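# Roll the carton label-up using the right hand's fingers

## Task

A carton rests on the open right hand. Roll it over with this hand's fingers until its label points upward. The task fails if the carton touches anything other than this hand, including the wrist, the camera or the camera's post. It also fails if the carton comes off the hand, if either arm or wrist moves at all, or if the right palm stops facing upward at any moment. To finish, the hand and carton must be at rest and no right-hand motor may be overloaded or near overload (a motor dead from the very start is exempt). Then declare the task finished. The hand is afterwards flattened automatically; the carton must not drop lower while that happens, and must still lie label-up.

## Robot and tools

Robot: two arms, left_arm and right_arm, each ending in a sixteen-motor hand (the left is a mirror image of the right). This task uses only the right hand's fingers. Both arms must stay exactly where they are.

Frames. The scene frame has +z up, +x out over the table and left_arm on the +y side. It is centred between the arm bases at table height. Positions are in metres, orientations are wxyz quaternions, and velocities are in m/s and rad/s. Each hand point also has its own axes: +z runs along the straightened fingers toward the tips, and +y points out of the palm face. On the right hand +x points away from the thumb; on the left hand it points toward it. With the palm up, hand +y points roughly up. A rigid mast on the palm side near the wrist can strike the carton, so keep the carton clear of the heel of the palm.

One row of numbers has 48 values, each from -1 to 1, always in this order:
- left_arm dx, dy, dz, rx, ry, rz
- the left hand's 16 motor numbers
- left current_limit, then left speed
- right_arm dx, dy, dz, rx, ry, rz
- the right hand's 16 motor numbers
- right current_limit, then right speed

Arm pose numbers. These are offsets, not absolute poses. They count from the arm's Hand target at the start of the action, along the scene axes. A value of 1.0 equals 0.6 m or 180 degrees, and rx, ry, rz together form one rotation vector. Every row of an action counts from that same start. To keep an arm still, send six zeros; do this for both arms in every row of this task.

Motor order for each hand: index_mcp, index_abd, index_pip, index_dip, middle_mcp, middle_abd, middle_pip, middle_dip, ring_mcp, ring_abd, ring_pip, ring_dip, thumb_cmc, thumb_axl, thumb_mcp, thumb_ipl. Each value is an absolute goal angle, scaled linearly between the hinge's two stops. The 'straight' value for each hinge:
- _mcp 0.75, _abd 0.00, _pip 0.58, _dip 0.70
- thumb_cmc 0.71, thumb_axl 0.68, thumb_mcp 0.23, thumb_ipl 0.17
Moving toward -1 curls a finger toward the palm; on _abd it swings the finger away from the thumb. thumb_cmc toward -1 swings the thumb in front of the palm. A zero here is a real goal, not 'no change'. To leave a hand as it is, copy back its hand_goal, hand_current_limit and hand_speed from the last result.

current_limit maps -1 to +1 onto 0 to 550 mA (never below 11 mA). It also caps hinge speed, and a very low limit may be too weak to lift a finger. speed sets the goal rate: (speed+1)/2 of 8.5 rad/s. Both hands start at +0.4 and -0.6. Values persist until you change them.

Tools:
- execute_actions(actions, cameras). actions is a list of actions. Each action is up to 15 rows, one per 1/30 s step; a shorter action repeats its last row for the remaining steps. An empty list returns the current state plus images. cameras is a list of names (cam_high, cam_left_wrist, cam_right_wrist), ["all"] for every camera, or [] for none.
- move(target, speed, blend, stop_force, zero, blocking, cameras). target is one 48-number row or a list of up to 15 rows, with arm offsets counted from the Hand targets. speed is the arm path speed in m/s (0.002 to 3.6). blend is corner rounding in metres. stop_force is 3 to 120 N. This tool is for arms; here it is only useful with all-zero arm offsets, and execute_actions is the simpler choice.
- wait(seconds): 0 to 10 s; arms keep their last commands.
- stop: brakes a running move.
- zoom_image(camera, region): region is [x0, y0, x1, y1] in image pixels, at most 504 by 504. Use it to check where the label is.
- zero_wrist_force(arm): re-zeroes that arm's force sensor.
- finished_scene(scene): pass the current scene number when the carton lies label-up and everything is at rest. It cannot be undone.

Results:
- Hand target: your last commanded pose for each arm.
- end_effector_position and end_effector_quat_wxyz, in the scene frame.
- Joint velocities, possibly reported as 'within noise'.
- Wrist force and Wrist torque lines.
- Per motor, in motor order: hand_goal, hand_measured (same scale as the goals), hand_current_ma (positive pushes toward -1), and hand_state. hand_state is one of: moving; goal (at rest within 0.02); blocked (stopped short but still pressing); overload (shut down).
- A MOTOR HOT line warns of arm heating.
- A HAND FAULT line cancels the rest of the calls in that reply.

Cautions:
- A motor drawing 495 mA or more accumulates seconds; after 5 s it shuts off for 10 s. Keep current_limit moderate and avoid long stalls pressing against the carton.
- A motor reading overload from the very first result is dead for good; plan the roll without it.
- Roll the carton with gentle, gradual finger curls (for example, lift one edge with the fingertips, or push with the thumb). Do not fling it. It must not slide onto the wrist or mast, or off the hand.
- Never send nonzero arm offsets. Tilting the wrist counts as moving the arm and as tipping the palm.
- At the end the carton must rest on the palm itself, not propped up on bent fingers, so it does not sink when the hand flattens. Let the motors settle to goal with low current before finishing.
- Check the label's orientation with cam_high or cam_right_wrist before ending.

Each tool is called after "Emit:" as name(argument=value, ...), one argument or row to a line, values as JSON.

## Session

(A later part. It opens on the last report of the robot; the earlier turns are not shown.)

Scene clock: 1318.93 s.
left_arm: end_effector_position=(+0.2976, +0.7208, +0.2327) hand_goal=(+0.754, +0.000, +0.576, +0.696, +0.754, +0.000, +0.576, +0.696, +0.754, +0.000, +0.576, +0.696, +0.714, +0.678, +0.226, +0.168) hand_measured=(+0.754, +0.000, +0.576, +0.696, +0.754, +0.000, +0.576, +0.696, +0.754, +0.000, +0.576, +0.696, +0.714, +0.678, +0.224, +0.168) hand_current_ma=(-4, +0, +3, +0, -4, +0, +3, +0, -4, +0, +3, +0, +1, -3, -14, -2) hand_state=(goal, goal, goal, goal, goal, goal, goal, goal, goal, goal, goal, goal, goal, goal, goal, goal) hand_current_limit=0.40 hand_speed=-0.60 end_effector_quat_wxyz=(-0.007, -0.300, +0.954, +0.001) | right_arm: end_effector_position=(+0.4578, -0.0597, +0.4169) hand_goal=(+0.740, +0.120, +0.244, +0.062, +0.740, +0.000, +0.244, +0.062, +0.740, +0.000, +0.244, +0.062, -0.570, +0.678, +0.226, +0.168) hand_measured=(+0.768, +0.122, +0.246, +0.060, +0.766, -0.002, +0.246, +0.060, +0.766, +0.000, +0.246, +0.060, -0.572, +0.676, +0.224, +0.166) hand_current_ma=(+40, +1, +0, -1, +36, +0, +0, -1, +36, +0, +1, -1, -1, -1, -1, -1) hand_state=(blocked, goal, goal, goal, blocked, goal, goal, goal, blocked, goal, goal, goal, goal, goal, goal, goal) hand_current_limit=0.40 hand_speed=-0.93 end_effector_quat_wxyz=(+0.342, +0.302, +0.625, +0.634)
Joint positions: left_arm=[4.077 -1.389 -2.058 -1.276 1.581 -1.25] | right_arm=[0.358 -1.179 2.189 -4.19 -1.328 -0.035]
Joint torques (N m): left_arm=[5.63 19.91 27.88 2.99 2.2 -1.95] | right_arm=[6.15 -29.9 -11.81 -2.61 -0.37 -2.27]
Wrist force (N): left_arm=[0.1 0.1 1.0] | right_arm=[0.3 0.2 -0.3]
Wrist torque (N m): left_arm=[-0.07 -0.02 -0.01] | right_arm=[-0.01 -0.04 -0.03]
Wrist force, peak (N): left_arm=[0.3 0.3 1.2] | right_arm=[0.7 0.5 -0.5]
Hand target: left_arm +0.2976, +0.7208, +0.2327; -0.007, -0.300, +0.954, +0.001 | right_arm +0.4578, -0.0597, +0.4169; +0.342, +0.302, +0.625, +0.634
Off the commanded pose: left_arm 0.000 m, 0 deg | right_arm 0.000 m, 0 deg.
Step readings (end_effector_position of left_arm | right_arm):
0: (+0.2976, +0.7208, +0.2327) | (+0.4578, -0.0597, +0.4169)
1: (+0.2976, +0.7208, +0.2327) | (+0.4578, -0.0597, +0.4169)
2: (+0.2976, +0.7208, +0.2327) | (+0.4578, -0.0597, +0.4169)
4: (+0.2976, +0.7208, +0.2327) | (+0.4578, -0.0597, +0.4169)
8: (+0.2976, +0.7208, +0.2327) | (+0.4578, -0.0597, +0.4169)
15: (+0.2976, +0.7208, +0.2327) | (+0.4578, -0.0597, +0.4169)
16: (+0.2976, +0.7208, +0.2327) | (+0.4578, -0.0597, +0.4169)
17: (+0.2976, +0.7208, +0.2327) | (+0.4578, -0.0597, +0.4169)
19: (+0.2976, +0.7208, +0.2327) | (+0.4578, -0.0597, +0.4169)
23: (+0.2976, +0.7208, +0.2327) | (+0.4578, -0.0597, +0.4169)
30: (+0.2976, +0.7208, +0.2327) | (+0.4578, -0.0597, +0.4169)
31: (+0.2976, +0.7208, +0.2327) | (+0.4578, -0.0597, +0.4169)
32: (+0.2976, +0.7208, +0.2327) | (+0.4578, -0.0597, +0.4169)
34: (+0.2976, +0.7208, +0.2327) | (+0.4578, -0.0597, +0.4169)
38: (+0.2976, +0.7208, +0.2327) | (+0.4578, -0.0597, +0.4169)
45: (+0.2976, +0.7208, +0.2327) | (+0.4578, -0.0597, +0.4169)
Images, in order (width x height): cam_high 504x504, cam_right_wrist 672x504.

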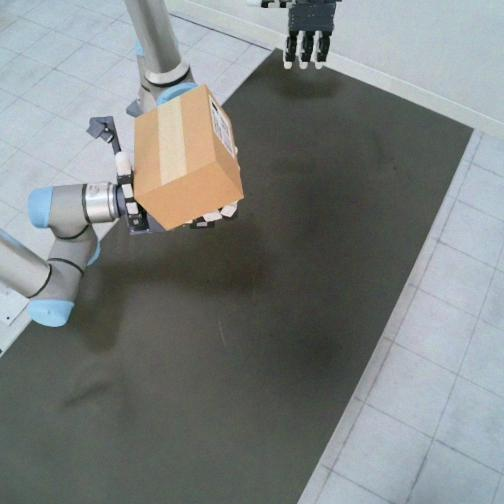

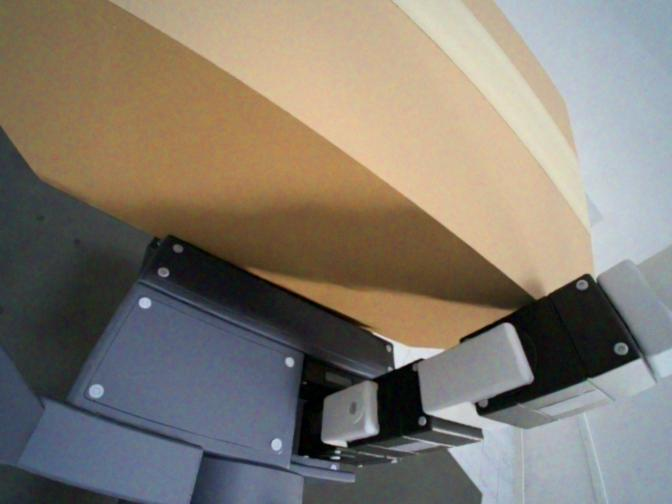

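Emit:
execute_actions(
  actions=[
    [[0,0,0,0,0,0,0.754,0,0.576,0.696,0.754,0,0.576,0.696,0.754,0,0.576,0.696,0.714,0.678,0.226,0.168,0.4,-0.6,0,0,0,0,0,0,0.60,0.12,0.33,0.18,0.60,0.0,0.33,0.18,0.60,0.0,0.33,0.18,-0.571,0.678,0.226,0.168,0.4,-0.93]],
    [[0,0,0,0,0,0,0.754,0,0.576,0.696,0.754,0,0.576,0.696,0.754,0,0.576,0.696,0.714,0.678,0.226,0.168,0.4,-0.6,0,0,0,0,0,0,0.60,0.12,0.33,0.18,0.60,0.0,0.33,0.18,0.60,0.0,0.33,0.18,-0.571,0.678,0.226,0.168,0.4,-0.93]],
  ],
  cameras=["cam_high","cam_right_wrist"],
)

Emit:
zoom_image(
  camera="cam_high",
  region=[80, 70, 290, 250],
)

Scene clock: 1355.27 s.
left_arm: end_effector_position=(+0.2976, +0.7208, +0.2327) hand_goal=(+0.754, +0.000, +0.576, +0.696, +0.754, +0.000, +0.576, +0.696, +0.754, +0.000, +0.576, +0.696, +0.714, +0.678, +0.226, +0.168) hand_measured=(+0.754, +0.000, +0.576, +0.696, +0.754, +0.000, +0.576, +0.696, +0.754, +0.000, +0.576, +0.696, +0.714, +0.678, +0.224, +0.168) hand_current_ma=(-4, +0, +3, +0, -4, +0, +3, +0, -4, +0, +3, +0, +1, -3, -14, -2) hand_state=(goal, goal, goal, goal, goal, goal, goal, goal, goal, goal, goal, goal, goal, goal, goal, goal) hand_current_limit=0.40 hand_speed=-0.60 end_effector_quat_wxyz=(-0.007, -0.300, +0.954, +0.001) | right_arm: end_effector_position=(+0.4578, -0.0597, +0.4169) hand_goal=(+0.600, +0.120, +0.330, +0.180, +0.600, +0.000, +0.330, +0.180, +0.600, +0.000, +0.330, +0.180, -0.570, +0.678, +0.226, +0.168) hand_measured=(+0.640, +0.120, +0.336, +0.182, +0.638, -0.002, +0.336, +0.182, +0.640, +0.000, +0.336, +0.180, -0.572, +0.676, +0.232, +0.166) hand_current_ma=(+72, +0, +3, +0, +67, +0, +4, +0, +68, +0, +4, +0, -1, -1, +6, -1) hand_state=(blocked, goal, goal, goal, blocked, goal, goal, goal, blocked, goal, goal, goal, goal, goal, goal, goal) hand_current_limit=0.40 hand_speed=-0.93 end_effector_quat_wxyz=(+0.342, +0.302, +0.625, +0.634)
Joint positions: left_arm=[4.077 -1.389 -2.058 -1.276 1.581 -1.25] | right_arm=[0.358 -1.179 2.189 -4.19 -1.328 -0.035]
Joint torques (N m): left_arm=[5.38 20.95 28.98 3.02 2.17 -2.02] | right_arm=[6.79 -29.41 -11.95 -0.89 -0.14 -1.72]
Wrist force (N): left_arm=[0.2 0.2 1.0] | right_arm=[0.2 0.5 -0.2]
Wrist torque (N m): left_arm=[-0.06 -0.03 0.00] | right_arm=[0.01 -0.04 -0.02]
Wrist force, peak (N): left_arm=[0.2 0.3 1.2] | right_arm=[0.6 0.5 -0.4]
Hand target: left_arm +0.2976, +0.7208, +0.2327; -0.007, -0.300, +0.954, +0.001 | right_arm +0.4578, -0.0597, +0.4169; +0.342, +0.302, +0.625, +0.634
Off the commanded pose: left_arm 0.000 m, 0 deg | right_arm 0.000 m, 0 deg.
Step readings (end_effector_position of left_arm | right_arm):
0: (+0.2976, +0.7208, +0.2327) | (+0.4578, -0.0597, +0.4169)
1: (+0.2976, +0.7208, +0.2327) | (+0.4578, -0.0597, +0.4169)
2: (+0.2976, +0.7208, +0.2327) | (+0.4578, -0.0597, +0.4169)
4: (+0.2976, +0.7208, +0.2327) | (+0.4578, -0.0597, +0.4169)
8: (+0.2976, +0.7208, +0.2327) | (+0.4578, -0.0597, +0.4169)
15: (+0.2976, +0.7208, +0.2327) | (+0.4578, -0.0597, +0.4169)
16: (+0.2976, +0.7208, +0.2327) | (+0.4578, -0.0597, +0.4169)
17: (+0.2976, +0.7208, +0.2327) | (+0.4578, -0.0597, +0.4169)
19: (+0.2976, +0.7208, +0.2327) | (+0.4578, -0.0597, +0.4169)
23: (+0.2976, +0.7208, +0.2327) | (+0.4578, -0.0597, +0.4169)
30: (+0.2976, +0.7208, +0.2327) | (+0.4578, -0.0597, +0.4169)
Images, in order (width x height): cam_high 504x504, cam_right_wrist 672x504.

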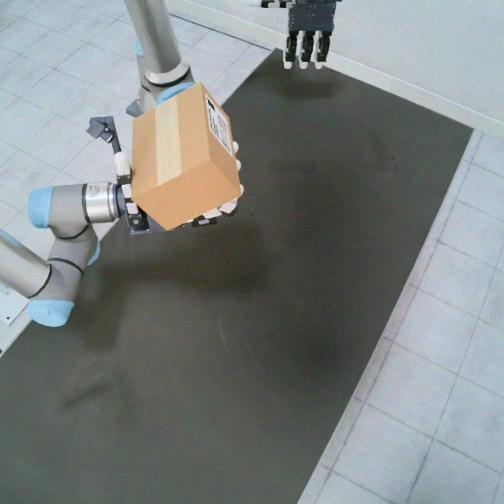

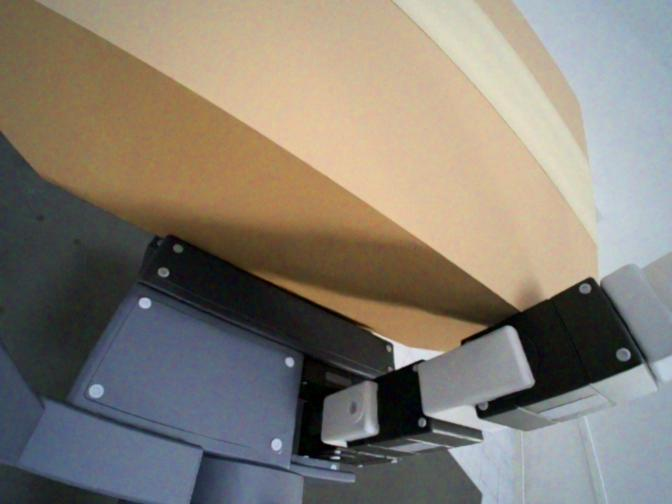

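Scaled by 2.400.

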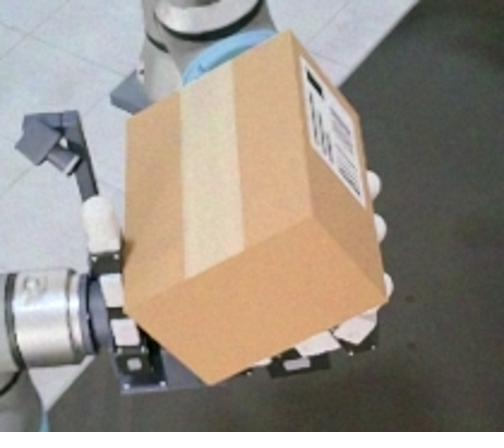

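Emit:
execute_actions(
  actions=[
    [[0,0,0,0,0,0,0.754,0,0.576,0.696,0.754,0,0.576,0.696,0.754,0,0.576,0.696,0.714,0.678,0.226,0.168,0.4,-0.6,0,0,0,0,0,0,0.58,0.12,0.33,0.18,0.98,0.0,0.33,0.18,0.58,0.0,0.33,0.18,-0.571,0.678,0.226,0.168,0.4,-0.9]],
    [[0,0,0,0,0,0,0.754,0,0.576,0.696,0.754,0,0.576,0.696,0.754,0,0.576,0.696,0.714,0.678,0.226,0.168,0.4,-0.6,0,0,0,0,0,0,0.58,0.12,0.33,0.18,0.98,0.0,0.255,-0.2,0.58,0.0,0.33,0.18,-0.571,0.678,0.226,0.168,0.4,-0.88]],
    [[0,0,0,0,0,0,0.754,0,0.576,0.696,0.754,0,0.576,0.696,0.754,0,0.576,0.696,0.714,0.678,0.226,0.168,0.4,-0.6,0,0,0,0,0,0,0.58,0.12,0.33,0.18,0.98,0.0,0.255,-0.58,0.58,0.0,0.33,0.18,-0.571,0.678,0.226,0.168,0.4,-0.88]],
    [[0,0,0,0,0,0,0.754,0,0.576,0.696,0.754,0,0.576,0.696,0.754,0,0.576,0.696,0.714,0.678,0.226,0.168,0.4,-0.6,0,0,0,0,0,0,0.58,0.12,0.33,0.18,0.98,0.0,0.255,-0.58,0.58,0.0,0.33,0.18,-0.571,0.678,0.226,0.168,0.4,-0.88]],
  ],
  cameras=["cam_high","cam_right_wrist"],
)

Emit:
zoom_image(
  camera="cam_high",
  region=[80, 70, 290, 250],
)

Scene clock: 1429.87 s.
left_arm: end_effector_position=(+0.2976, +0.7208, +0.2327) hand_goal=(+0.754, +0.000, +0.576, +0.696, +0.754, +0.000, +0.576, +0.696, +0.754, +0.000, +0.576, +0.696, +0.714, +0.678, +0.226, +0.168) hand_measured=(+0.754, +0.000, +0.576, +0.696, +0.754, +0.000, +0.576, +0.696, +0.754, +0.000, +0.576, +0.696, +0.714, +0.678, +0.224, +0.168) hand_current_ma=(-4, +0, +3, +0, -4, +0, +3, +0, -4, +0, +3, +0, +1, -3, -14, -2) hand_state=(goal, goal, goal, goal, goal, goal, goal, goal, goal, goal, goal, goal, goal, goal, goal, goal) hand_current_limit=0.40 hand_speed=-0.60 end_effector_quat_wxyz=(-0.007, -0.300, +0.954, +0.001) | right_arm: end_effector_position=(+0.4578, -0.0597, +0.4169) hand_goal=(+0.580, +0.120, +0.330, +0.180, +0.980, +0.000, +0.256, -0.580, +0.580, +0.000, +0.330, +0.180, -0.570, +0.678, +0.226, +0.168) hand_measured=(+0.634, +0.120, +0.340, +0.184, +0.986, -0.002, +0.264, -0.578, +0.632, +0.000, +0.340, +0.182, -0.572, +0.676, +0.234, +0.166) hand_current_ma=(+108, +0, +7, +2, +4, +0, +5, +1, +104, +0, +8, +1, -1, -1, +8, -1) hand_state=(blocked, goal, goal, goal, goal, goal, goal, goal, blocked, goal, goal, goal, goal, goal, goal, goal) hand_current_limit=0.40 hand_speed=-0.88 end_effector_quat_wxyz=(+0.342, +0.302, +0.625, +0.634)
Joint positions: left_arm=[4.077 -1.389 -2.058 -1.276 1.581 -1.25] | right_arm=[0.358 -1.179 2.189 -4.19 -1.328 -0.035]
Joint torques (N m): left_arm=[6.03 21.16 29.26 2.64 2.22 -1.98] | right_arm=[6.59 -29.67 -11.19 -1.27 -0.01 -0.99]
Wrist force (N): left_arm=[0.2 0.1 0.8] | right_arm=[0.3 0.4 -0.2]
Wrist torque (N m): left_arm=[-0.06 -0.02 -0.01] | right_arm=[-0.02 -0.05 -0.02]
Wrist force, peak (N): left_arm=[0.3 0.1 1.2] | right_arm=[0.5 0.8 -0.3]
Hand target: left_arm +0.2976, +0.7208, +0.2327; -0.007, -0.300, +0.954, +0.001 | right_arm +0.4578, -0.0597, +0.4169; +0.342, +0.302, +0.625, +0.634
Off the commanded pose: left_arm 0.000 m, 0 deg | right_arm 0.000 m, 0 deg.
Step readings (end_effector_position of left_arm | right_arm):
0: (+0.2976, +0.7208, +0.2327) | (+0.4578, -0.0597, +0.4169)
1: (+0.2976, +0.7208, +0.2327) | (+0.4578, -0.0597, +0.4169)
2: (+0.2976, +0.7208, +0.2327) | (+0.4578, -0.0597, +0.4169)
4: (+0.2976, +0.7208, +0.2327) | (+0.4578, -0.0597, +0.4169)
8: (+0.2976, +0.7208, +0.2327) | (+0.4578, -0.0597, +0.4169)
15: (+0.2976, +0.7208, +0.2327) | (+0.4578, -0.0597, +0.4169)
16: (+0.2976, +0.7208, +0.2327) | (+0.4578, -0.0597, +0.4169)
17: (+0.2976, +0.7208, +0.2327) | (+0.4578, -0.0597, +0.4169)
19: (+0.2976, +0.7208, +0.2327) | (+0.4578, -0.0597, +0.4169)
23: (+0.2976, +0.7208, +0.2327) | (+0.4578, -0.0597, +0.4169)
30: (+0.2976, +0.7208, +0.2327) | (+0.4578, -0.0597, +0.4169)
31: (+0.2976, +0.7208, +0.2327) | (+0.4578, -0.0597, +0.4169)
32: (+0.2976, +0.7208, +0.2327) | (+0.4578, -0.0597, +0.4169)
34: (+0.2976, +0.7208, +0.2327) | (+0.4578, -0.0597, +0.4169)
38: (+0.2976, +0.7208, +0.2327) | (+0.4578, -0.0597, +0.4169)
45: (+0.2976, +0.7208, +0.2327) | (+0.4578, -0.0597, +0.4169)
46: (+0.2976, +0.7208, +0.2327) | (+0.4578, -0.0597, +0.4169)
47: (+0.2976, +0.7208, +0.2327) | (+0.4578, -0.0597, +0.4169)
49: (+0.2976, +0.7208, +0.2327) | (+0.4578, -0.0597, +0.4169)
53: (+0.2976, +0.7208, +0.2327) | (+0.4578, -0.0597, +0.4169)
60: (+0.2976, +0.7208, +0.2327) | (+0.4578, -0.0597, +0.4169)
Images, in order (width x height): cam_high 504x504, cam_right_wrist 672x504.

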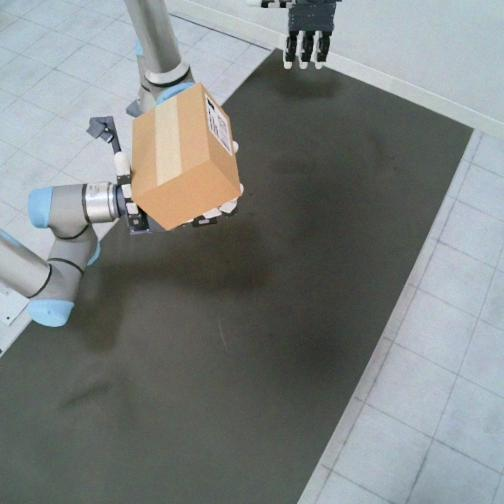

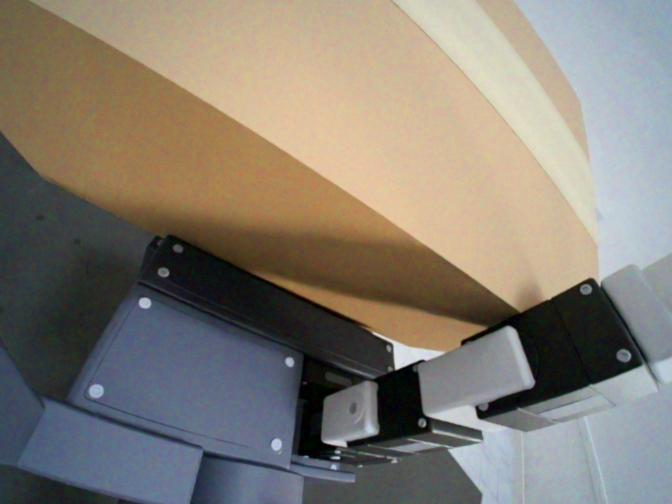

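Scaled by 2.400.

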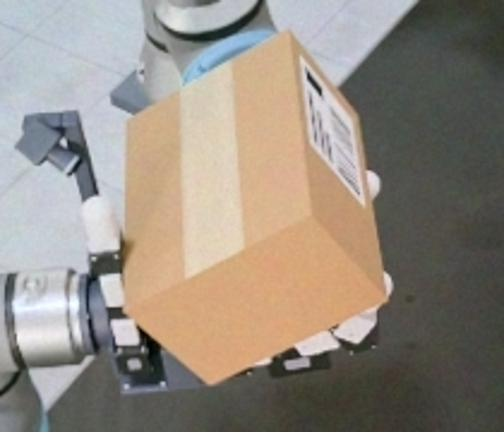

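Emit:
execute_actions(
  actions=[
    [[0,0,0,0,0,0,0.754,0,0.576,0.696,0.754,0,0.576,0.696,0.754,0,0.576,0.696,0.714,0.678,0.226,0.168,0.4,-0.6,0,0,0,0,0,0,0.58,0.12,0.33,0.18,0.8,0.0,0.24,-0.6,0.58,0.0,0.33,0.18,-0.571,0.678,0.226,0.168,0.4,-0.93]],
    [[0,0,0,0,0,0,0.754,0,0.576,0.696,0.754,0,0.576,0.696,0.754,0,0.576,0.696,0.714,0.678,0.226,0.168,0.4,-0.6,0,0,0,0,0,0,0.58,0.12,0.33,0.18,0.72,0.0,0.22,-0.62,0.58,0.0,0.33,0.18,-0.571,0.678,0.226,0.168,0.4,-0.93]],
  ],
)

Scene clock: 1440.73 s.
left_arm: end_effector_position=(+0.2976, +0.7208, +0.2327) hand_goal=(+0.754, +0.000, +0.576, +0.696, +0.754, +0.000, +0.576, +0.696, +0.754, +0.000, +0.576, +0.696, +0.714, +0.678, +0.226, +0.168) hand_measured=(+0.754, +0.000, +0.576, +0.696, +0.754, +0.000, +0.576, +0.696, +0.754, +0.000, +0.576, +0.696, +0.714, +0.678, +0.224, +0.168) hand_current_ma=(-4, +0, +3, +0, -4, +0, +3, +0, -4, +0, +3, +0, +1, -3, -14, -2) hand_state=(goal, goal, goal, goal, goal, goal, goal, goal, goal, goal, goal, goal, goal, goal, goal, goal) hand_current_limit=0.40 hand_speed=-0.60 end_effector_quat_wxyz=(-0.007, -0.300, +0.954, +0.001) | right_arm: end_effector_position=(+0.4578, -0.0597, +0.4169) hand_goal=(+0.580, +0.120, +0.330, +0.180, +0.720, +0.000, +0.220, -0.620, +0.580, +0.000, +0.330, +0.180, -0.570, +0.678, +0.226, +0.168) hand_measured=(+0.608, +0.120, +0.340, +0.184, +0.804, -0.002, +0.246, -0.610, +0.614, +0.000, +0.340, +0.184, -0.570, +0.676, +0.242, +0.168) hand_current_ma=(+41, +0, +7, +2, +215, +0, +32, +8, +53, +0, +8, +1, +0, -1, +26, +0) hand_state=(blocked, goal, goal, goal, blocked, goal, blocked, goal, blocked, goal, goal, goal, goal, goal, goal, goal) hand_current_limit=0.40 hand_speed=-0.93 end_effector_quat_wxyz=(+0.342, +0.302, +0.625, +0.634)
Joint positions: left_arm=[4.077 -1.389 -2.058 -1.276 1.581 -1.25] | right_arm=[0.358 -1.179 2.189 -4.19 -1.328 -0.035]
Joint torques (N m): left_arm=[5.98 21.08 29.15 2.8 2.05 -2.08] | right_arm=[6.57 -30.6 -11.83 -1.22 -0.01 -1.07]
Wrist force (N): left_arm=[0.1 0.2 0.8] | right_arm=[0.3 0.2 -0.1]
Wrist torque (N m): left_arm=[-0.04 -0.02 -0.01] | right_arm=[-0.05 -0.06 -0.02]
Wrist force, peak (N): left_arm=[0.5 0.4 1.1] | right_arm=[0.5 0.7 -0.3]
Hand target: left_arm +0.2976, +0.7208, +0.2327; -0.007, -0.300, +0.954, +0.001 | right_arm +0.4578, -0.0597, +0.4169; +0.342, +0.302, +0.625, +0.634
Off the commanded pose: left_arm 0.000 m, 0 deg | right_arm 0.000 m, 0 deg.
Step readings (end_effector_position of left_arm | right_arm):
0: (+0.2976, +0.7208, +0.2327) | (+0.4578, -0.0597, +0.4169)
1: (+0.2976, +0.7208, +0.2327) | (+0.4578, -0.0597, +0.4169)
2: (+0.2976, +0.7208, +0.2327) | (+0.4578, -0.0597, +0.4169)
4: (+0.2976, +0.7208, +0.2327) | (+0.4578, -0.0597, +0.4169)
8: (+0.2976, +0.7208, +0.2327) | (+0.4578, -0.0597, +0.4169)
15: (+0.2976, +0.7208, +0.2327) | (+0.4578, -0.0597, +0.4169)
16: (+0.2976, +0.7208, +0.2327) | (+0.4578, -0.0597, +0.4169)
17: (+0.2976, +0.7208, +0.2327) | (+0.4578, -0.0597, +0.4169)
19: (+0.2976, +0.7208, +0.2327) | (+0.4578, -0.0597, +0.4169)
23: (+0.2976, +0.7208, +0.2327) | (+0.4578, -0.0597, +0.4169)
30: (+0.2976, +0.7208, +0.2327) | (+0.4578, -0.0597, +0.4169)

Emit:
execute_actions(
  actions=[
    [[0,0,0,0,0,0,0.754,0,0.576,0.696,0.754,0,0.576,0.696,0.754,0,0.576,0.696,0.714,0.678,0.226,0.168,0.4,-0.6,0,0,0,0,0,0,0.98,0.12,0.33,0.18,0.70,0.0,0.22,-0.62,0.58,0.0,0.33,0.18,-0.571,0.678,0.226,0.168,0.4,-0.9]],
    [[0,0,0,0,0,0,0.754,0,0.576,0.696,0.754,0,0.576,0.696,0.754,0,0.576,0.696,0.714,0.678,0.226,0.168,0.4,-0.6,0,0,0,0,0,0,0.98,0.12,0.255,-0.2,0.70,0.0,0.22,-0.62,0.58,0.0,0.33,0.18,-0.571,0.678,0.226,0.168,0.4,-0.88]],
    [[0,0,0,0,0,0,0.754,0,0.576,0.696,0.754,0,0.576,0.696,0.754,0,0.576,0.696,0.714,0.678,0.226,0.168,0.4,-0.6,0,0,0,0,0,0,0.98,0.12,0.24,-0.6,0.70,0.0,0.22,-0.62,0.58,0.0,0.33,0.18,-0.571,0.678,0.226,0.168,0.4,-0.88]],
    [[0,0,0,0,0,0,0.754,0,0.576,0.696,0.754,0,0.576,0.696,0.754,0,0.576,0.696,0.714,0.678,0.226,0.168,0.4,-0.6,0,0,0,0,0,0,0.98,0.12,0.24,-0.6,0.70,0.0,0.22,-0.62,0.58,0.0,0.33,0.18,-0.571,0.678,0.226,0.168,0.4,-0.88]],
  ],
  cameras=["cam_high"],
)

Emit:
zoom_image(
  camera="cam_high",
  region=[80, 70, 290, 250],
)

Scene clock: 1468.73 s.
left_arm: end_effector_position=(+0.2976, +0.7208, +0.2327) hand_goal=(+0.754, +0.000, +0.576, +0.696, +0.754, +0.000, +0.576, +0.696, +0.754, +0.000, +0.576, +0.696, +0.714, +0.678, +0.226, +0.168) hand_measured=(+0.754, +0.000, +0.576, +0.696, +0.754, +0.000, +0.576, +0.696, +0.754, +0.000, +0.576, +0.696, +0.714, +0.678, +0.224, +0.168) hand_current_ma=(-4, +0, +3, +0, -4, +0, +3, +0, -4, +0, +3, +0, +1, -3, -14, -2) hand_state=(goal, goal, goal, goal, goal, goal, goal, goal, goal, goal, goal, goal, goal, goal, goal, goal) hand_current_limit=0.40 hand_speed=-0.60 end_effector_quat_wxyz=(-0.007, -0.300, +0.954, +0.001) | right_arm: end_effector_position=(+0.4578, -0.0597, +0.4169) hand_goal=(+0.980, +0.120, +0.240, -0.600, +0.700, +0.000, +0.220, -0.620, +0.580, +0.000, +0.330, +0.180, -0.570, +0.678, +0.226, +0.168) hand_measured=(+0.986, +0.120, +0.246, -0.598, +0.794, -0.002, +0.250, -0.608, +0.610, +0.000, +0.340, +0.184, -0.568, +0.676, +0.244, +0.168) hand_current_ma=(+5, +0, +4, +1, +261, +0, +41, +11, +44, +0, +8, +1, +0, -1, +29, +0) hand_state=(goal, goal, goal, goal, blocked, goal, blocked, goal, blocked, goal, goal, goal, goal, goal, goal, goal) hand_current_limit=0.40 hand_speed=-0.88 end_effector_quat_wxyz=(+0.342, +0.302, +0.625, +0.634)
Joint positions: left_arm=[4.077 -1.389 -2.058 -1.276 1.581 -1.25] | right_arm=[0.358 -1.179 2.189 -4.19 -1.328 -0.035]
Joint torques (N m): left_arm=[5.2 20.02 28.14 2.67 2.13 -1.98] | right_arm=[7 -32.94 -11.65 -1.21 -0.05 -0.47]
Wrist force (N): left_arm=[0.1 0.2 0.8] | right_arm=[0.5 0.4 -0.3]
Wrist torque (N m): left_arm=[-0.04 -0.03 -0.01] | right_arm=[-0.01 -0.07 0.00]
Wrist force, peak (N): left_arm=[0.3 0.2 1.2] | right_arm=[0.6 0.6 -0.4]
Hand target: left_arm +0.2976, +0.7208, +0.2327; -0.007, -0.300, +0.954, +0.001 | right_arm +0.4578, -0.0597, +0.4169; +0.342, +0.302, +0.625, +0.634
Off the commanded pose: left_arm 0.000 m, 0 deg | right_arm 0.000 m, 0 deg.
Step readings (end_effector_position of left_arm | right_arm):
0: (+0.2976, +0.7208, +0.2327) | (+0.4578, -0.0597, +0.4169)
1: (+0.2976, +0.7208, +0.2327) | (+0.4578, -0.0597, +0.4169)
2: (+0.2976, +0.7208, +0.2327) | (+0.4578, -0.0597, +0.4169)
4: (+0.2976, +0.7208, +0.2327) | (+0.4578, -0.0597, +0.4169)
8: (+0.2976, +0.7208, +0.2327) | (+0.4578, -0.0597, +0.4169)
15: (+0.2976, +0.7208, +0.2327) | (+0.4578, -0.0597, +0.4169)
16: (+0.2976, +0.7208, +0.2327) | (+0.4578, -0.0597, +0.4169)
17: (+0.2976, +0.7208, +0.2327) | (+0.4578, -0.0597, +0.4169)
19: (+0.2976, +0.7208, +0.2327) | (+0.4578, -0.0597, +0.4169)
23: (+0.2976, +0.7208, +0.2327) | (+0.4578, -0.0597, +0.4169)
30: (+0.2976, +0.7208, +0.2327) | (+0.4578, -0.0597, +0.4169)
31: (+0.2976, +0.7208, +0.2327) | (+0.4578, -0.0597, +0.4169)
32: (+0.2976, +0.7208, +0.2327) | (+0.4578, -0.0597, +0.4169)
34: (+0.2976, +0.7208, +0.2327) | (+0.4578, -0.0597, +0.4169)
38: (+0.2976, +0.7208, +0.2327) | (+0.4578, -0.0597, +0.4169)
45: (+0.2976, +0.7208, +0.2327) | (+0.4578, -0.0597, +0.4169)
46: (+0.2976, +0.7208, +0.2327) | (+0.4578, -0.0597, +0.4169)
47: (+0.2976, +0.7208, +0.2327) | (+0.4578, -0.0597, +0.4169)
49: (+0.2976, +0.7208, +0.2327) | (+0.4578, -0.0597, +0.4169)
53: (+0.2976, +0.7208, +0.2327) | (+0.4578, -0.0597, +0.4169)
60: (+0.2976, +0.7208, +0.2327) | (+0.4578, -0.0597, +0.4169)
Images, in order (width x height): cam_high 504x504.

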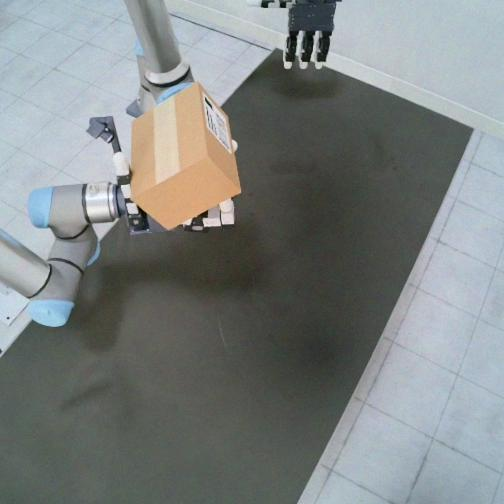

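Scaled by 2.400.

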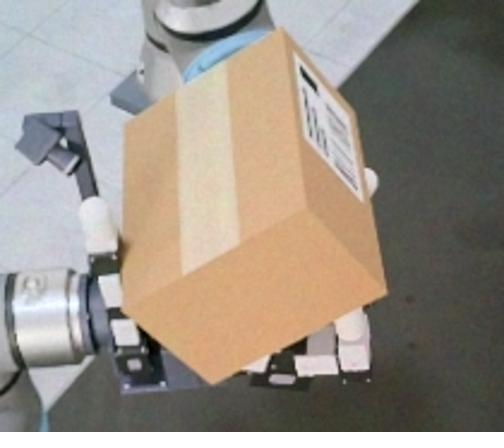

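Emit:
execute_actions(
  actions=[
    [[0,0,0,0,0,0,0.754,0,0.576,0.696,0.754,0,0.576,0.696,0.754,0,0.576,0.696,0.714,0.678,0.226,0.168,0.4,-0.6,0,0,0,0,0,0,0.8,0.12,0.22,-0.62,0.70,0.0,0.22,-0.62,0.58,0.0,0.33,0.18,-0.571,0.678,0.226,0.168,0.4,-0.93]],
    [[0,0,0,0,0,0,0.754,0,0.576,0.696,0.754,0,0.576,0.696,0.754,0,0.576,0.696,0.714,0.678,0.226,0.168,0.4,-0.6,0,0,0,0,0,0,0.70,0.12,0.22,-0.62,0.70,0.0,0.22,-0.62,0.58,0.0,0.33,0.18,-0.571,0.678,0.226,0.168,0.4,-0.93]],
    [[0,0,0,0,0,0,0.754,0,0.576,0.696,0.754,0,0.576,0.696,0.754,0,0.576,0.696,0.714,0.678,0.226,0.168,0.4,-0.6,0,0,0,0,0,0,0.70,0.12,0.22,-0.62,0.70,0.0,0.22,-0.62,0.98,0.0,0.33,0.18,-0.571,0.678,0.226,0.168,0.4,-0.9]],
    [[0,0,0,0,0,0,0.754,0,0.576,0.696,0.754,0,0.576,0.696,0.754,0,0.576,0.696,0.714,0.678,0.226,0.168,0.4,-0.6,0,0,0,0,0,0,0.70,0.12,0.22,-0.62,0.70,0.0,0.22,-0.62,0.98,0.0,0.255,-0.2,-0.571,0.678,0.226,0.168,0.4,-0.88]],
    [[0,0,0,0,0,0,0.754,0,0.576,0.696,0.754,0,0.576,0.696,0.754,0,0.576,0.696,0.714,0.678,0.226,0.168,0.4,-0.6,0,0,0,0,0,0,0.70,0.12,0.22,-0.62,0.70,0.0,0.22,-0.62,0.98,0.0,0.22,-0.62,-0.571,0.678,0.226,0.168,0.4,-0.88]],
    [[0,0,0,0,0,0,0.754,0,0.576,0.696,0.754,0,0.576,0.696,0.754,0,0.576,0.696,0.714,0.678,0.226,0.168,0.4,-0.6,0,0,0,0,0,0,0.70,0.12,0.22,-0.62,0.70,0.0,0.22,-0.62,0.98,0.0,0.22,-0.62,-0.571,0.678,0.226,0.168,0.4,-0.88]],
  ],
  cameras=["cam_high"],
)

Emit:
zoom_image(
  camera="cam_high",
  region=[80, 70, 290, 250],
)

Scene clock: 1492.93 s.
left_arm: end_effector_position=(+0.2976, +0.7208, +0.2327) hand_goal=(+0.754, +0.000, +0.576, +0.696, +0.754, +0.000, +0.576, +0.696, +0.754, +0.000, +0.576, +0.696, +0.714, +0.678, +0.226, +0.168) hand_measured=(+0.754, +0.000, +0.576, +0.696, +0.754, +0.000, +0.576, +0.696, +0.754, +0.000, +0.576, +0.696, +0.714, +0.678, +0.224, +0.168) hand_current_ma=(-4, +0, +3, +0, -4, +0, +3, +0, -4, +0, +3, +0, +1, -3, -14, -2) hand_state=(goal, goal, goal, goal, goal, goal, goal, goal, goal, goal, goal, goal, goal, goal, goal, goal) hand_current_limit=0.40 hand_speed=-0.60 end_effector_quat_wxyz=(-0.007, -0.300, +0.954, +0.001) | right_arm: end_effector_position=(+0.4578, -0.0597, +0.4169) hand_goal=(+0.700, +0.120, +0.220, -0.620, +0.700, +0.000, +0.220, -0.620, +0.980, +0.000, +0.220, -0.620, -0.570, +0.678, +0.226, +0.168) hand_measured=(+0.778, +0.120, +0.238, -0.614, +0.780, -0.002, +0.250, -0.606, +0.986, +0.000, +0.228, -0.618, -0.572, +0.676, +0.254, +0.170) hand_current_ma=(+195, +0, +18, +4, +202, +0, +41, +13, +4, +0, +5, +1, +0, -1, +56, +2) hand_state=(blocked, goal, goal, goal, blocked, goal, blocked, goal, goal, goal, goal, goal, goal, goal, blocked, goal) hand_current_limit=0.40 hand_speed=-0.88 end_effector_quat_wxyz=(+0.342, +0.302, +0.625, +0.634)
Joint positions: left_arm=[4.077 -1.389 -2.058 -1.276 1.581 -1.25] | right_arm=[0.358 -1.179 2.189 -4.19 -1.328 -0.035]
Joint torques (N m): left_arm=[5.72 21.07 29.31 2.75 2.28 -2.04] | right_arm=[7.16 -33.58 -10.63 -1.56 -0.18 -0.45]
Wrist force (N): left_arm=[0.1 0.1 1.2] | right_arm=[0.6 0.3 -0.1]
Wrist torque (N m): left_arm=[-0.09 -0.01 -0.01] | right_arm=[-0.05 -0.08 0.00]
Wrist force, peak (N): left_arm=[0.4 0.2 1.2] | right_arm=[0.8 0.5 -0.5]
Hand target: left_arm +0.2976, +0.7208, +0.2327; -0.007, -0.300, +0.954, +0.001 | right_arm +0.4578, -0.0597, +0.4169; +0.342, +0.302, +0.625, +0.634
Off the commanded pose: left_arm 0.000 m, 0 deg | right_arm 0.000 m, 0 deg.
Step readings (end_effector_position of left_arm | right_arm):
0: (+0.2976, +0.7208, +0.2327) | (+0.4578, -0.0597, +0.4169)
1: (+0.2976, +0.7208, +0.2327) | (+0.4578, -0.0597, +0.4169)
2: (+0.2976, +0.7208, +0.2327) | (+0.4578, -0.0597, +0.4169)
4: (+0.2976, +0.7208, +0.2327) | (+0.4578, -0.0597, +0.4169)
8: (+0.2976, +0.7208, +0.2327) | (+0.4578, -0.0597, +0.4169)
15: (+0.2976, +0.7208, +0.2327) | (+0.4578, -0.0597, +0.4169)
16: (+0.2976, +0.7208, +0.2327) | (+0.4578, -0.0597, +0.4169)
17: (+0.2976, +0.7208, +0.2327) | (+0.4578, -0.0597, +0.4169)
19: (+0.2976, +0.7208, +0.2327) | (+0.4578, -0.0597, +0.4169)
23: (+0.2976, +0.7208, +0.2327) | (+0.4578, -0.0597, +0.4169)
30: (+0.2976, +0.7208, +0.2327) | (+0.4578, -0.0597, +0.4169)
31: (+0.2976, +0.7208, +0.2327) | (+0.4578, -0.0597, +0.4169)
32: (+0.2976, +0.7208, +0.2327) | (+0.4578, -0.0597, +0.4169)
34: (+0.2976, +0.7208, +0.2327) | (+0.4578, -0.0597, +0.4169)
38: (+0.2976, +0.7208, +0.2327) | (+0.4578, -0.0597, +0.4169)
45: (+0.2976, +0.7208, +0.2327) | (+0.4578, -0.0597, +0.4169)
46: (+0.2976, +0.7208, +0.2327) | (+0.4578, -0.0597, +0.4169)
47: (+0.2976, +0.7208, +0.2327) | (+0.4578, -0.0597, +0.4169)
49: (+0.2976, +0.7208, +0.2327) | (+0.4578, -0.0597, +0.4169)
53: (+0.2976, +0.7208, +0.2327) | (+0.4578, -0.0597, +0.4169)
60: (+0.2976, +0.7208, +0.2327) | (+0.4578, -0.0597, +0.4169)
61: (+0.2976, +0.7208, +0.2327) | (+0.4578, -0.0597, +0.4169)
62: (+0.2976, +0.7208, +0.2327) | (+0.4578, -0.0597, +0.4169)
64: (+0.2976, +0.7208, +0.2327) | (+0.4578, -0.0597, +0.4169)
68: (+0.2976, +0.7208, +0.2327) | (+0.4578, -0.0597, +0.4169)
75: (+0.2976, +0.7208, +0.2327) | (+0.4578, -0.0597, +0.4169)
76: (+0.2976, +0.7208, +0.2327) | (+0.4578, -0.0597, +0.4169)
77: (+0.2976, +0.7208, +0.2327) | (+0.4578, -0.0597, +0.4169)
79: (+0.2976, +0.7208, +0.2327) | (+0.4578, -0.0597, +0.4169)
83: (+0.2976, +0.7208, +0.2327) | (+0.4578, -0.0597, +0.4169)
90: (+0.2976, +0.7208, +0.2327) | (+0.4578, -0.0597, +0.4169)
Images, in order (width x height): cam_high 504x504.

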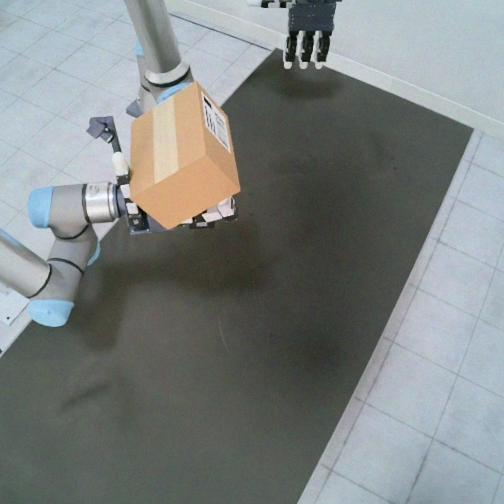

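Scaled by 2.400.

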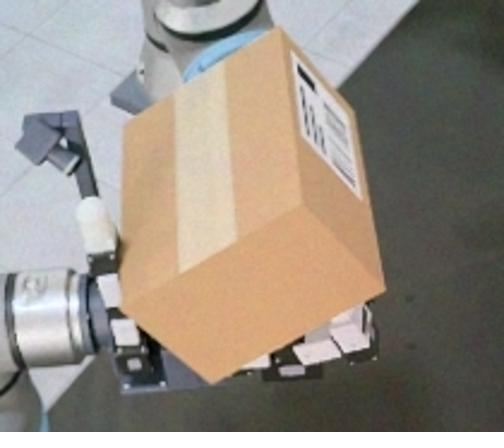

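Emit:
execute_actions(
  actions=[
    [[0,0,0,0,0,0,0.754,0,0.576,0.696,0.754,0,0.576,0.696,0.754,0,0.576,0.696,0.714,0.678,0.226,0.168,0.4,-0.6,0,0,0,0,0,0,0.70,0.12,0.22,-0.62,0.70,0.0,0.22,-0.62,0.8,0.0,0.22,-0.62,-0.571,0.678,0.226,0.168,0.4,-0.92]],
    [[0,0,0,0,0,0,0.754,0,0.576,0.696,0.754,0,0.576,0.696,0.754,0,0.576,0.696,0.714,0.678,0.226,0.168,0.4,-0.6,0,0,0,0,0,0,0.70,0.12,0.22,-0.62,0.70,0.0,0.22,-0.62,0.7,0.0,0.22,-0.62,-0.571,0.678,0.18,0.168,0.4,-0.93]],
  ],
  cameras=["cam_high","cam_right_wrist"],
)

Emit:
zoom_image(
  camera="cam_high",
  region=[80, 70, 290, 250],
)

Scene clock: 1503.37 s.
left_arm: end_effector_position=(+0.2976, +0.7208, +0.2327) hand_goal=(+0.754, +0.000, +0.576, +0.696, +0.754, +0.000, +0.576, +0.696, +0.754, +0.000, +0.576, +0.696, +0.714, +0.678, +0.226, +0.168) hand_measured=(+0.754, +0.000, +0.576, +0.696, +0.754, +0.000, +0.576, +0.696, +0.754, +0.000, +0.576, +0.696, +0.714, +0.678, +0.224, +0.168) hand_current_ma=(-4, +0, +3, +0, -4, +0, +3, +0, -4, +0, +3, +0, +1, -3, -14, -2) hand_state=(goal, goal, goal, goal, goal, goal, goal, goal, goal, goal, goal, goal, goal, goal, goal, goal) hand_current_limit=0.40 hand_speed=-0.60 end_effector_quat_wxyz=(-0.007, -0.300, +0.954, +0.001) | right_arm: end_effector_position=(+0.4578, -0.0597, +0.4169) hand_goal=(+0.700, +0.120, +0.220, -0.620, +0.700, +0.000, +0.220, -0.620, +0.700, +0.000, +0.220, -0.620, -0.570, +0.678, +0.180, +0.168) hand_measured=(+0.774, +0.118, +0.240, -0.610, +0.768, -0.002, +0.250, -0.606, +0.776, +0.000, +0.240, -0.614, -0.558, +0.676, +0.252, +0.174) hand_current_ma=(+181, +0, +21, +8, +160, +0, +41, +13, +184, +0, +22, +3, +11, -1, +232, +5) hand_state=(blocked, goal, goal, goal, blocked, goal, blocked, goal, blocked, goal, goal, goal, goal, goal, blocked, goal) hand_current_limit=0.40 hand_speed=-0.93 end_effector_quat_wxyz=(+0.342, +0.302, +0.625, +0.634)
Joint positions: left_arm=[4.077 -1.389 -2.058 -1.276 1.581 -1.25] | right_arm=[0.358 -1.179 2.189 -4.19 -1.328 -0.035]
Joint torques (N m): left_arm=[6.15 20.56 28.39 2.78 2.2 -2.07] | right_arm=[6.48 -33.83 -10.85 -1.52 -0.14 -0.38]
Wrist force (N): left_arm=[0.3 0.1 0.9] | right_arm=[0.2 0.5 -0.3]
Wrist torque (N m): left_arm=[-0.05 -0.05 0.00] | right_arm=[0.00 -0.03 -0.02]
Wrist force, peak (N): left_arm=[0.1 0.2 1.3] | right_arm=[0.4 0.7 -0.6]
Hand target: left_arm +0.2976, +0.7208, +0.2327; -0.007, -0.300, +0.954, +0.001 | right_arm +0.4578, -0.0597, +0.4169; +0.342, +0.302, +0.625, +0.634
Off the commanded pose: left_arm 0.000 m, 0 deg | right_arm 0.000 m, 0 deg.
Step readings (end_effector_position of left_arm | right_arm):
0: (+0.2976, +0.7208, +0.2327) | (+0.4578, -0.0597, +0.4169)
1: (+0.2976, +0.7208, +0.2327) | (+0.4578, -0.0597, +0.4169)
2: (+0.2976, +0.7208, +0.2327) | (+0.4578, -0.0597, +0.4169)
4: (+0.2976, +0.7208, +0.2327) | (+0.4578, -0.0597, +0.4169)
8: (+0.2976, +0.7208, +0.2327) | (+0.4578, -0.0597, +0.4169)
15: (+0.2976, +0.7208, +0.2327) | (+0.4578, -0.0597, +0.4169)
16: (+0.2976, +0.7208, +0.2327) | (+0.4578, -0.0597, +0.4169)
17: (+0.2976, +0.7208, +0.2327) | (+0.4578, -0.0597, +0.4169)
19: (+0.2976, +0.7208, +0.2327) | (+0.4578, -0.0597, +0.4169)
23: (+0.2976, +0.7208, +0.2327) | (+0.4578, -0.0597, +0.4169)
30: (+0.2976, +0.7208, +0.2327) | (+0.4578, -0.0597, +0.4169)
Images, in order (width x height): cam_high 504x504, cam_right_wrist 672x504.

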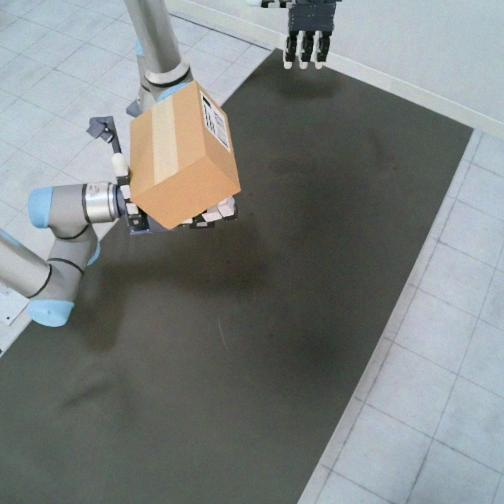

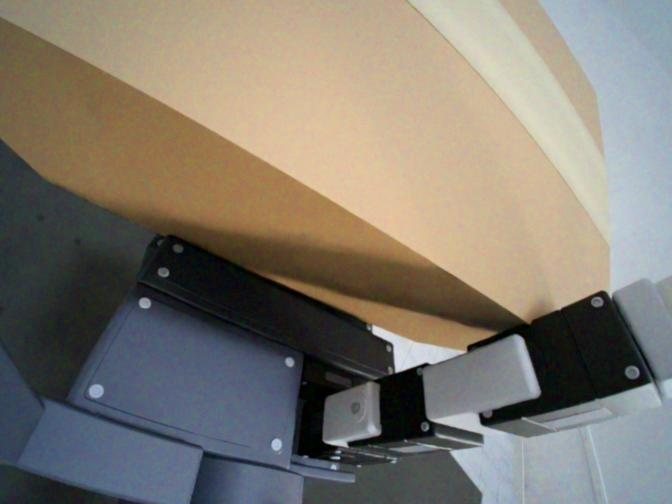

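Scaled by 2.400.

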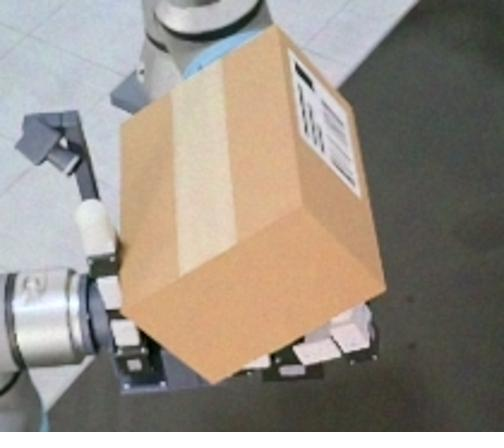

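Emit:
execute_actions(
  actions=[
    [[0,0,0,0,0,0,0.754,0,0.576,0.696,0.754,0,0.576,0.696,0.754,0,0.576,0.696,0.714,0.678,0.226,0.168,0.4,-0.6,0,0,0,0,0,0,0.67,0.12,0.21,-0.46,0.67,0.0,0.21,-0.46,0.67,0.0,0.21,-0.46,-0.571,0.678,0.16,0.168,0.4,-0.94]],
    [[0,0,0,0,0,0,0.754,0,0.576,0.696,0.754,0,0.576,0.696,0.754,0,0.576,0.696,0.714,0.678,0.226,0.168,0.4,-0.6,0,0,0,0,0,0,0.645,0.12,0.197,-0.304,0.645,0.0,0.197,-0.304,0.645,0.0,0.197,-0.304,-0.571,0.678,0.16,0.168,0.4,-0.94]],
  ],
  cameras=["cam_high","cam_right_wrist"],
)

Emit:
zoom_image(
  camera="cam_high",
  region=[80, 70, 290, 250],
)

Scene clock: 1525.40 s.
left_arm: end_effector_position=(+0.2976, +0.7208, +0.2327) hand_goal=(+0.754, +0.000, +0.576, +0.696, +0.754, +0.000, +0.576, +0.696, +0.754, +0.000, +0.576, +0.696, +0.714, +0.678, +0.226, +0.168) hand_measured=(+0.754, +0.000, +0.576, +0.696, +0.754, +0.000, +0.576, +0.696, +0.754, +0.000, +0.576, +0.696, +0.714, +0.678, +0.224, +0.168) hand_current_ma=(-4, +0, +3, +0, -4, +0, +3, +0, -4, +0, +3, +0, +1, -3, -14, -2) hand_state=(goal, goal, goal, goal, goal, goal, goal, goal, goal, goal, goal, goal, goal, goal, goal, goal) hand_current_limit=0.40 hand_speed=-0.60 end_effector_quat_wxyz=(-0.007, -0.300, +0.954, +0.001) | right_arm: end_effector_position=(+0.4578, -0.0597, +0.4169) hand_goal=(+0.646, +0.120, +0.198, -0.304, +0.646, +0.000, +0.198, -0.304, +0.646, +0.000, +0.198, -0.304, -0.570, +0.678, +0.160, +0.168) hand_measured=(+0.690, +0.116, +0.212, -0.308, +0.684, -0.002, +0.218, -0.304, +0.682, -0.002, +0.214, -0.306, -0.554, +0.676, +0.192, +0.174) hand_current_ma=(+84, -2, +13, -1, +63, +0, +22, +0, +60, -1, +17, +0, +15, -1, +66, +6) hand_state=(blocked, goal, goal, goal, blocked, goal, goal, goal, blocked, goal, goal, goal, goal, goal, blocked, goal) hand_current_limit=0.40 hand_speed=-0.94 end_effector_quat_wxyz=(+0.342, +0.302, +0.625, +0.634)
Joint positions: left_arm=[4.077 -1.389 -2.058 -1.276 1.581 -1.25] | right_arm=[0.358 -1.179 2.189 -4.19 -1.328 -0.035]
Joint torques (N m): left_arm=[5.74 21.49 28.97 2.64 2.28 -1.92] | right_arm=[7.36 -34.37 -11.01 -1.48 -0.23 -0.22]
Wrist force (N): left_arm=[0.2 0.2 0.9] | right_arm=[0.4 0.5 -0.1]
Wrist torque (N m): left_arm=[-0.04 -0.02 -0.01] | right_arm=[0.00 -0.06 0.00]
Wrist force, peak (N): left_arm=[0.3 0.2 1.2] | right_arm=[0.7 0.6 -0.3]
Hand target: left_arm +0.2976, +0.7208, +0.2327; -0.007, -0.300, +0.954, +0.001 | right_arm +0.4578, -0.0597, +0.4169; +0.342, +0.302, +0.625, +0.634
Off the commanded pose: left_arm 0.000 m, 0 deg | right_arm 0.000 m, 0 deg.
Step readings (end_effector_position of left_arm | right_arm):
0: (+0.2976, +0.7208, +0.2327) | (+0.4578, -0.0597, +0.4169)
1: (+0.2976, +0.7208, +0.2327) | (+0.4578, -0.0597, +0.4169)
2: (+0.2976, +0.7208, +0.2327) | (+0.4578, -0.0597, +0.4169)
4: (+0.2976, +0.7208, +0.2327) | (+0.4578, -0.0597, +0.4169)
8: (+0.2976, +0.7208, +0.2327) | (+0.4578, -0.0597, +0.4169)
15: (+0.2976, +0.7208, +0.2327) | (+0.4578, -0.0597, +0.4169)
16: (+0.2976, +0.7208, +0.2327) | (+0.4578, -0.0597, +0.4169)
17: (+0.2976, +0.7208, +0.2327) | (+0.4578, -0.0597, +0.4169)
19: (+0.2976, +0.7208, +0.2327) | (+0.4578, -0.0597, +0.4169)
23: (+0.2976, +0.7208, +0.2327) | (+0.4578, -0.0597, +0.4169)
30: (+0.2976, +0.7208, +0.2327) | (+0.4578, -0.0597, +0.4169)
Images, in order (width x height): cam_high 504x504, cam_right_wrist 672x504.

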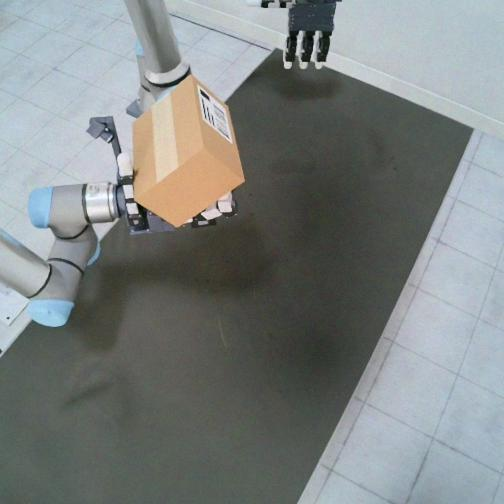

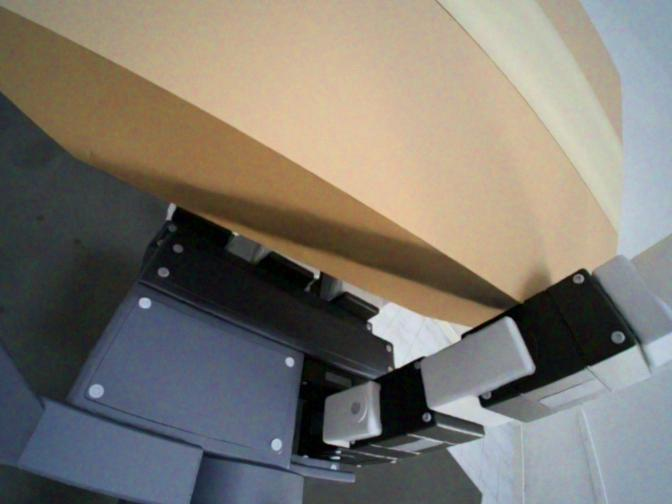

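Scaled by 2.400.

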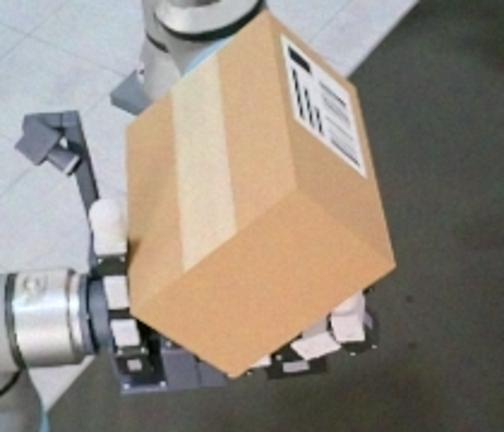

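Emit:
execute_actions(
  actions=[
    [[0,0,0,0,0,0,0.754,0,0.576,0.696,0.754,0,0.576,0.696,0.754,0,0.576,0.696,0.714,0.678,0.226,0.168,0.4,-0.6,0,0,0,0,0,0,0.64,0.12,0.12,-0.16,0.64,0.0,0.12,-0.16,0.64,0.0,0.12,-0.16,-0.571,0.678,0.16,0.168,0.4,-0.94]],
    [[0,0,0,0,0,0,0.754,0,0.576,0.696,0.754,0,0.576,0.696,0.754,0,0.576,0.696,0.714,0.678,0.226,0.168,0.4,-0.6,0,0,0,0,0,0,0.635,0.12,0.036,-0.014,0.635,0.0,0.036,-0.014,0.635,0.0,0.036,-0.014,-0.571,0.678,0.16,0.168,0.4,-0.94]],
  ],
  cameras=["cam_high","cam_right_wrist"],
)

Emit:
zoom_image(
  camera="cam_high",
  region=[80, 70, 290, 250],
)

Scene clock: 1552.33 s.
left_arm: end_effector_position=(+0.2976, +0.7208, +0.2327) hand_goal=(+0.754, +0.000, +0.576, +0.696, +0.754, +0.000, +0.576, +0.696, +0.754, +0.000, +0.576, +0.696, +0.714, +0.678, +0.226, +0.168) hand_measured=(+0.754, +0.000, +0.576, +0.696, +0.754, +0.000, +0.576, +0.696, +0.754, +0.000, +0.576, +0.696, +0.714, +0.678, +0.224, +0.168) hand_current_ma=(-4, +0, +3, +0, -4, +0, +3, +0, -4, +0, +3, +0, +1, -3, -14, -2) hand_state=(goal, goal, goal, goal, goal, goal, goal, goal, goal, goal, goal, goal, goal, goal, goal, goal) hand_current_limit=0.40 hand_speed=-0.60 end_effector_quat_wxyz=(-0.007, -0.300, +0.954, +0.001) | right_arm: end_effector_position=(+0.4578, -0.0597, +0.4169) hand_goal=(+0.636, +0.120, +0.036, -0.014, +0.636, +0.000, +0.036, -0.014, +0.636, +0.000, +0.036, -0.014, -0.570, +0.678, +0.160, +0.168) hand_measured=(+0.678, +0.116, +0.050, -0.016, +0.672, +0.000, +0.056, -0.012, +0.672, -0.002, +0.052, -0.016, -0.562, +0.676, +0.180, +0.172) hand_current_ma=(+74, -2, +13, +0, +58, +0, +24, +0, +61, -1, +15, -1, +5, -1, +35, +2) hand_state=(blocked, goal, goal, goal, blocked, goal, blocked, goal, blocked, goal, goal, goal, goal, goal, blocked, goal) hand_current_limit=0.40 hand_speed=-0.94 end_effector_quat_wxyz=(+0.342, +0.302, +0.625, +0.634)
Joint positions: left_arm=[4.077 -1.389 -2.058 -1.276 1.581 -1.25] | right_arm=[0.358 -1.179 2.189 -4.19 -1.328 -0.035]
Joint torques (N m): left_arm=[5.87 20.55 28.87 2.74 1.96 -2.07] | right_arm=[6.34 -33.16 -10.4 -1.6 -0.2 -0.02]
Wrist force (N): left_arm=[0.1 0.3 0.9] | right_arm=[0.4 0.3 -0.2]
Wrist torque (N m): left_arm=[-0.04 -0.02 -0.01] | right_arm=[-0.02 -0.06 -0.01]
Wrist force, peak (N): left_arm=[0.1 0.1 1.4] | right_arm=[0.5 0.6 -0.5]
Hand target: left_arm +0.2976, +0.7208, +0.2327; -0.007, -0.300, +0.954, +0.001 | right_arm +0.4578, -0.0597, +0.4169; +0.342, +0.302, +0.625, +0.634
Off the commanded pose: left_arm 0.000 m, 0 deg | right_arm 0.000 m, 0 deg.
Step readings (end_effector_position of left_arm | right_arm):
0: (+0.2976, +0.7208, +0.2327) | (+0.4578, -0.0597, +0.4169)
1: (+0.2976, +0.7208, +0.2327) | (+0.4578, -0.0597, +0.4169)
2: (+0.2976, +0.7208, +0.2327) | (+0.4578, -0.0597, +0.4169)
4: (+0.2976, +0.7208, +0.2327) | (+0.4578, -0.0597, +0.4169)
8: (+0.2976, +0.7208, +0.2327) | (+0.4578, -0.0597, +0.4169)
15: (+0.2976, +0.7208, +0.2327) | (+0.4578, -0.0597, +0.4169)
16: (+0.2976, +0.7208, +0.2327) | (+0.4578, -0.0597, +0.4169)
17: (+0.2976, +0.7208, +0.2327) | (+0.4578, -0.0597, +0.4169)
19: (+0.2976, +0.7208, +0.2327) | (+0.4578, -0.0597, +0.4169)
23: (+0.2976, +0.7208, +0.2327) | (+0.4578, -0.0597, +0.4169)
30: (+0.2976, +0.7208, +0.2327) | (+0.4578, -0.0597, +0.4169)
Images, in order (width x height): cam_high 504x504, cam_right_wrist 672x504.

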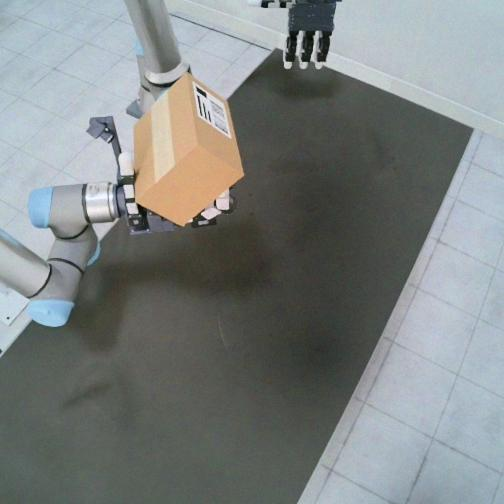

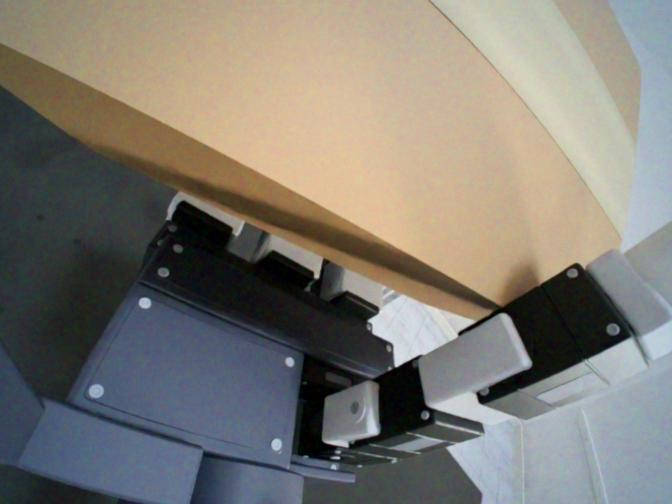

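Scaled by 2.400.

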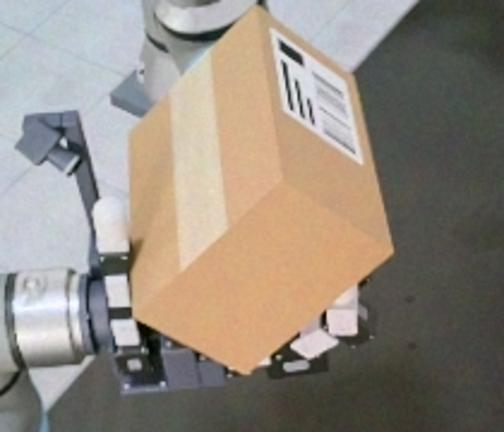

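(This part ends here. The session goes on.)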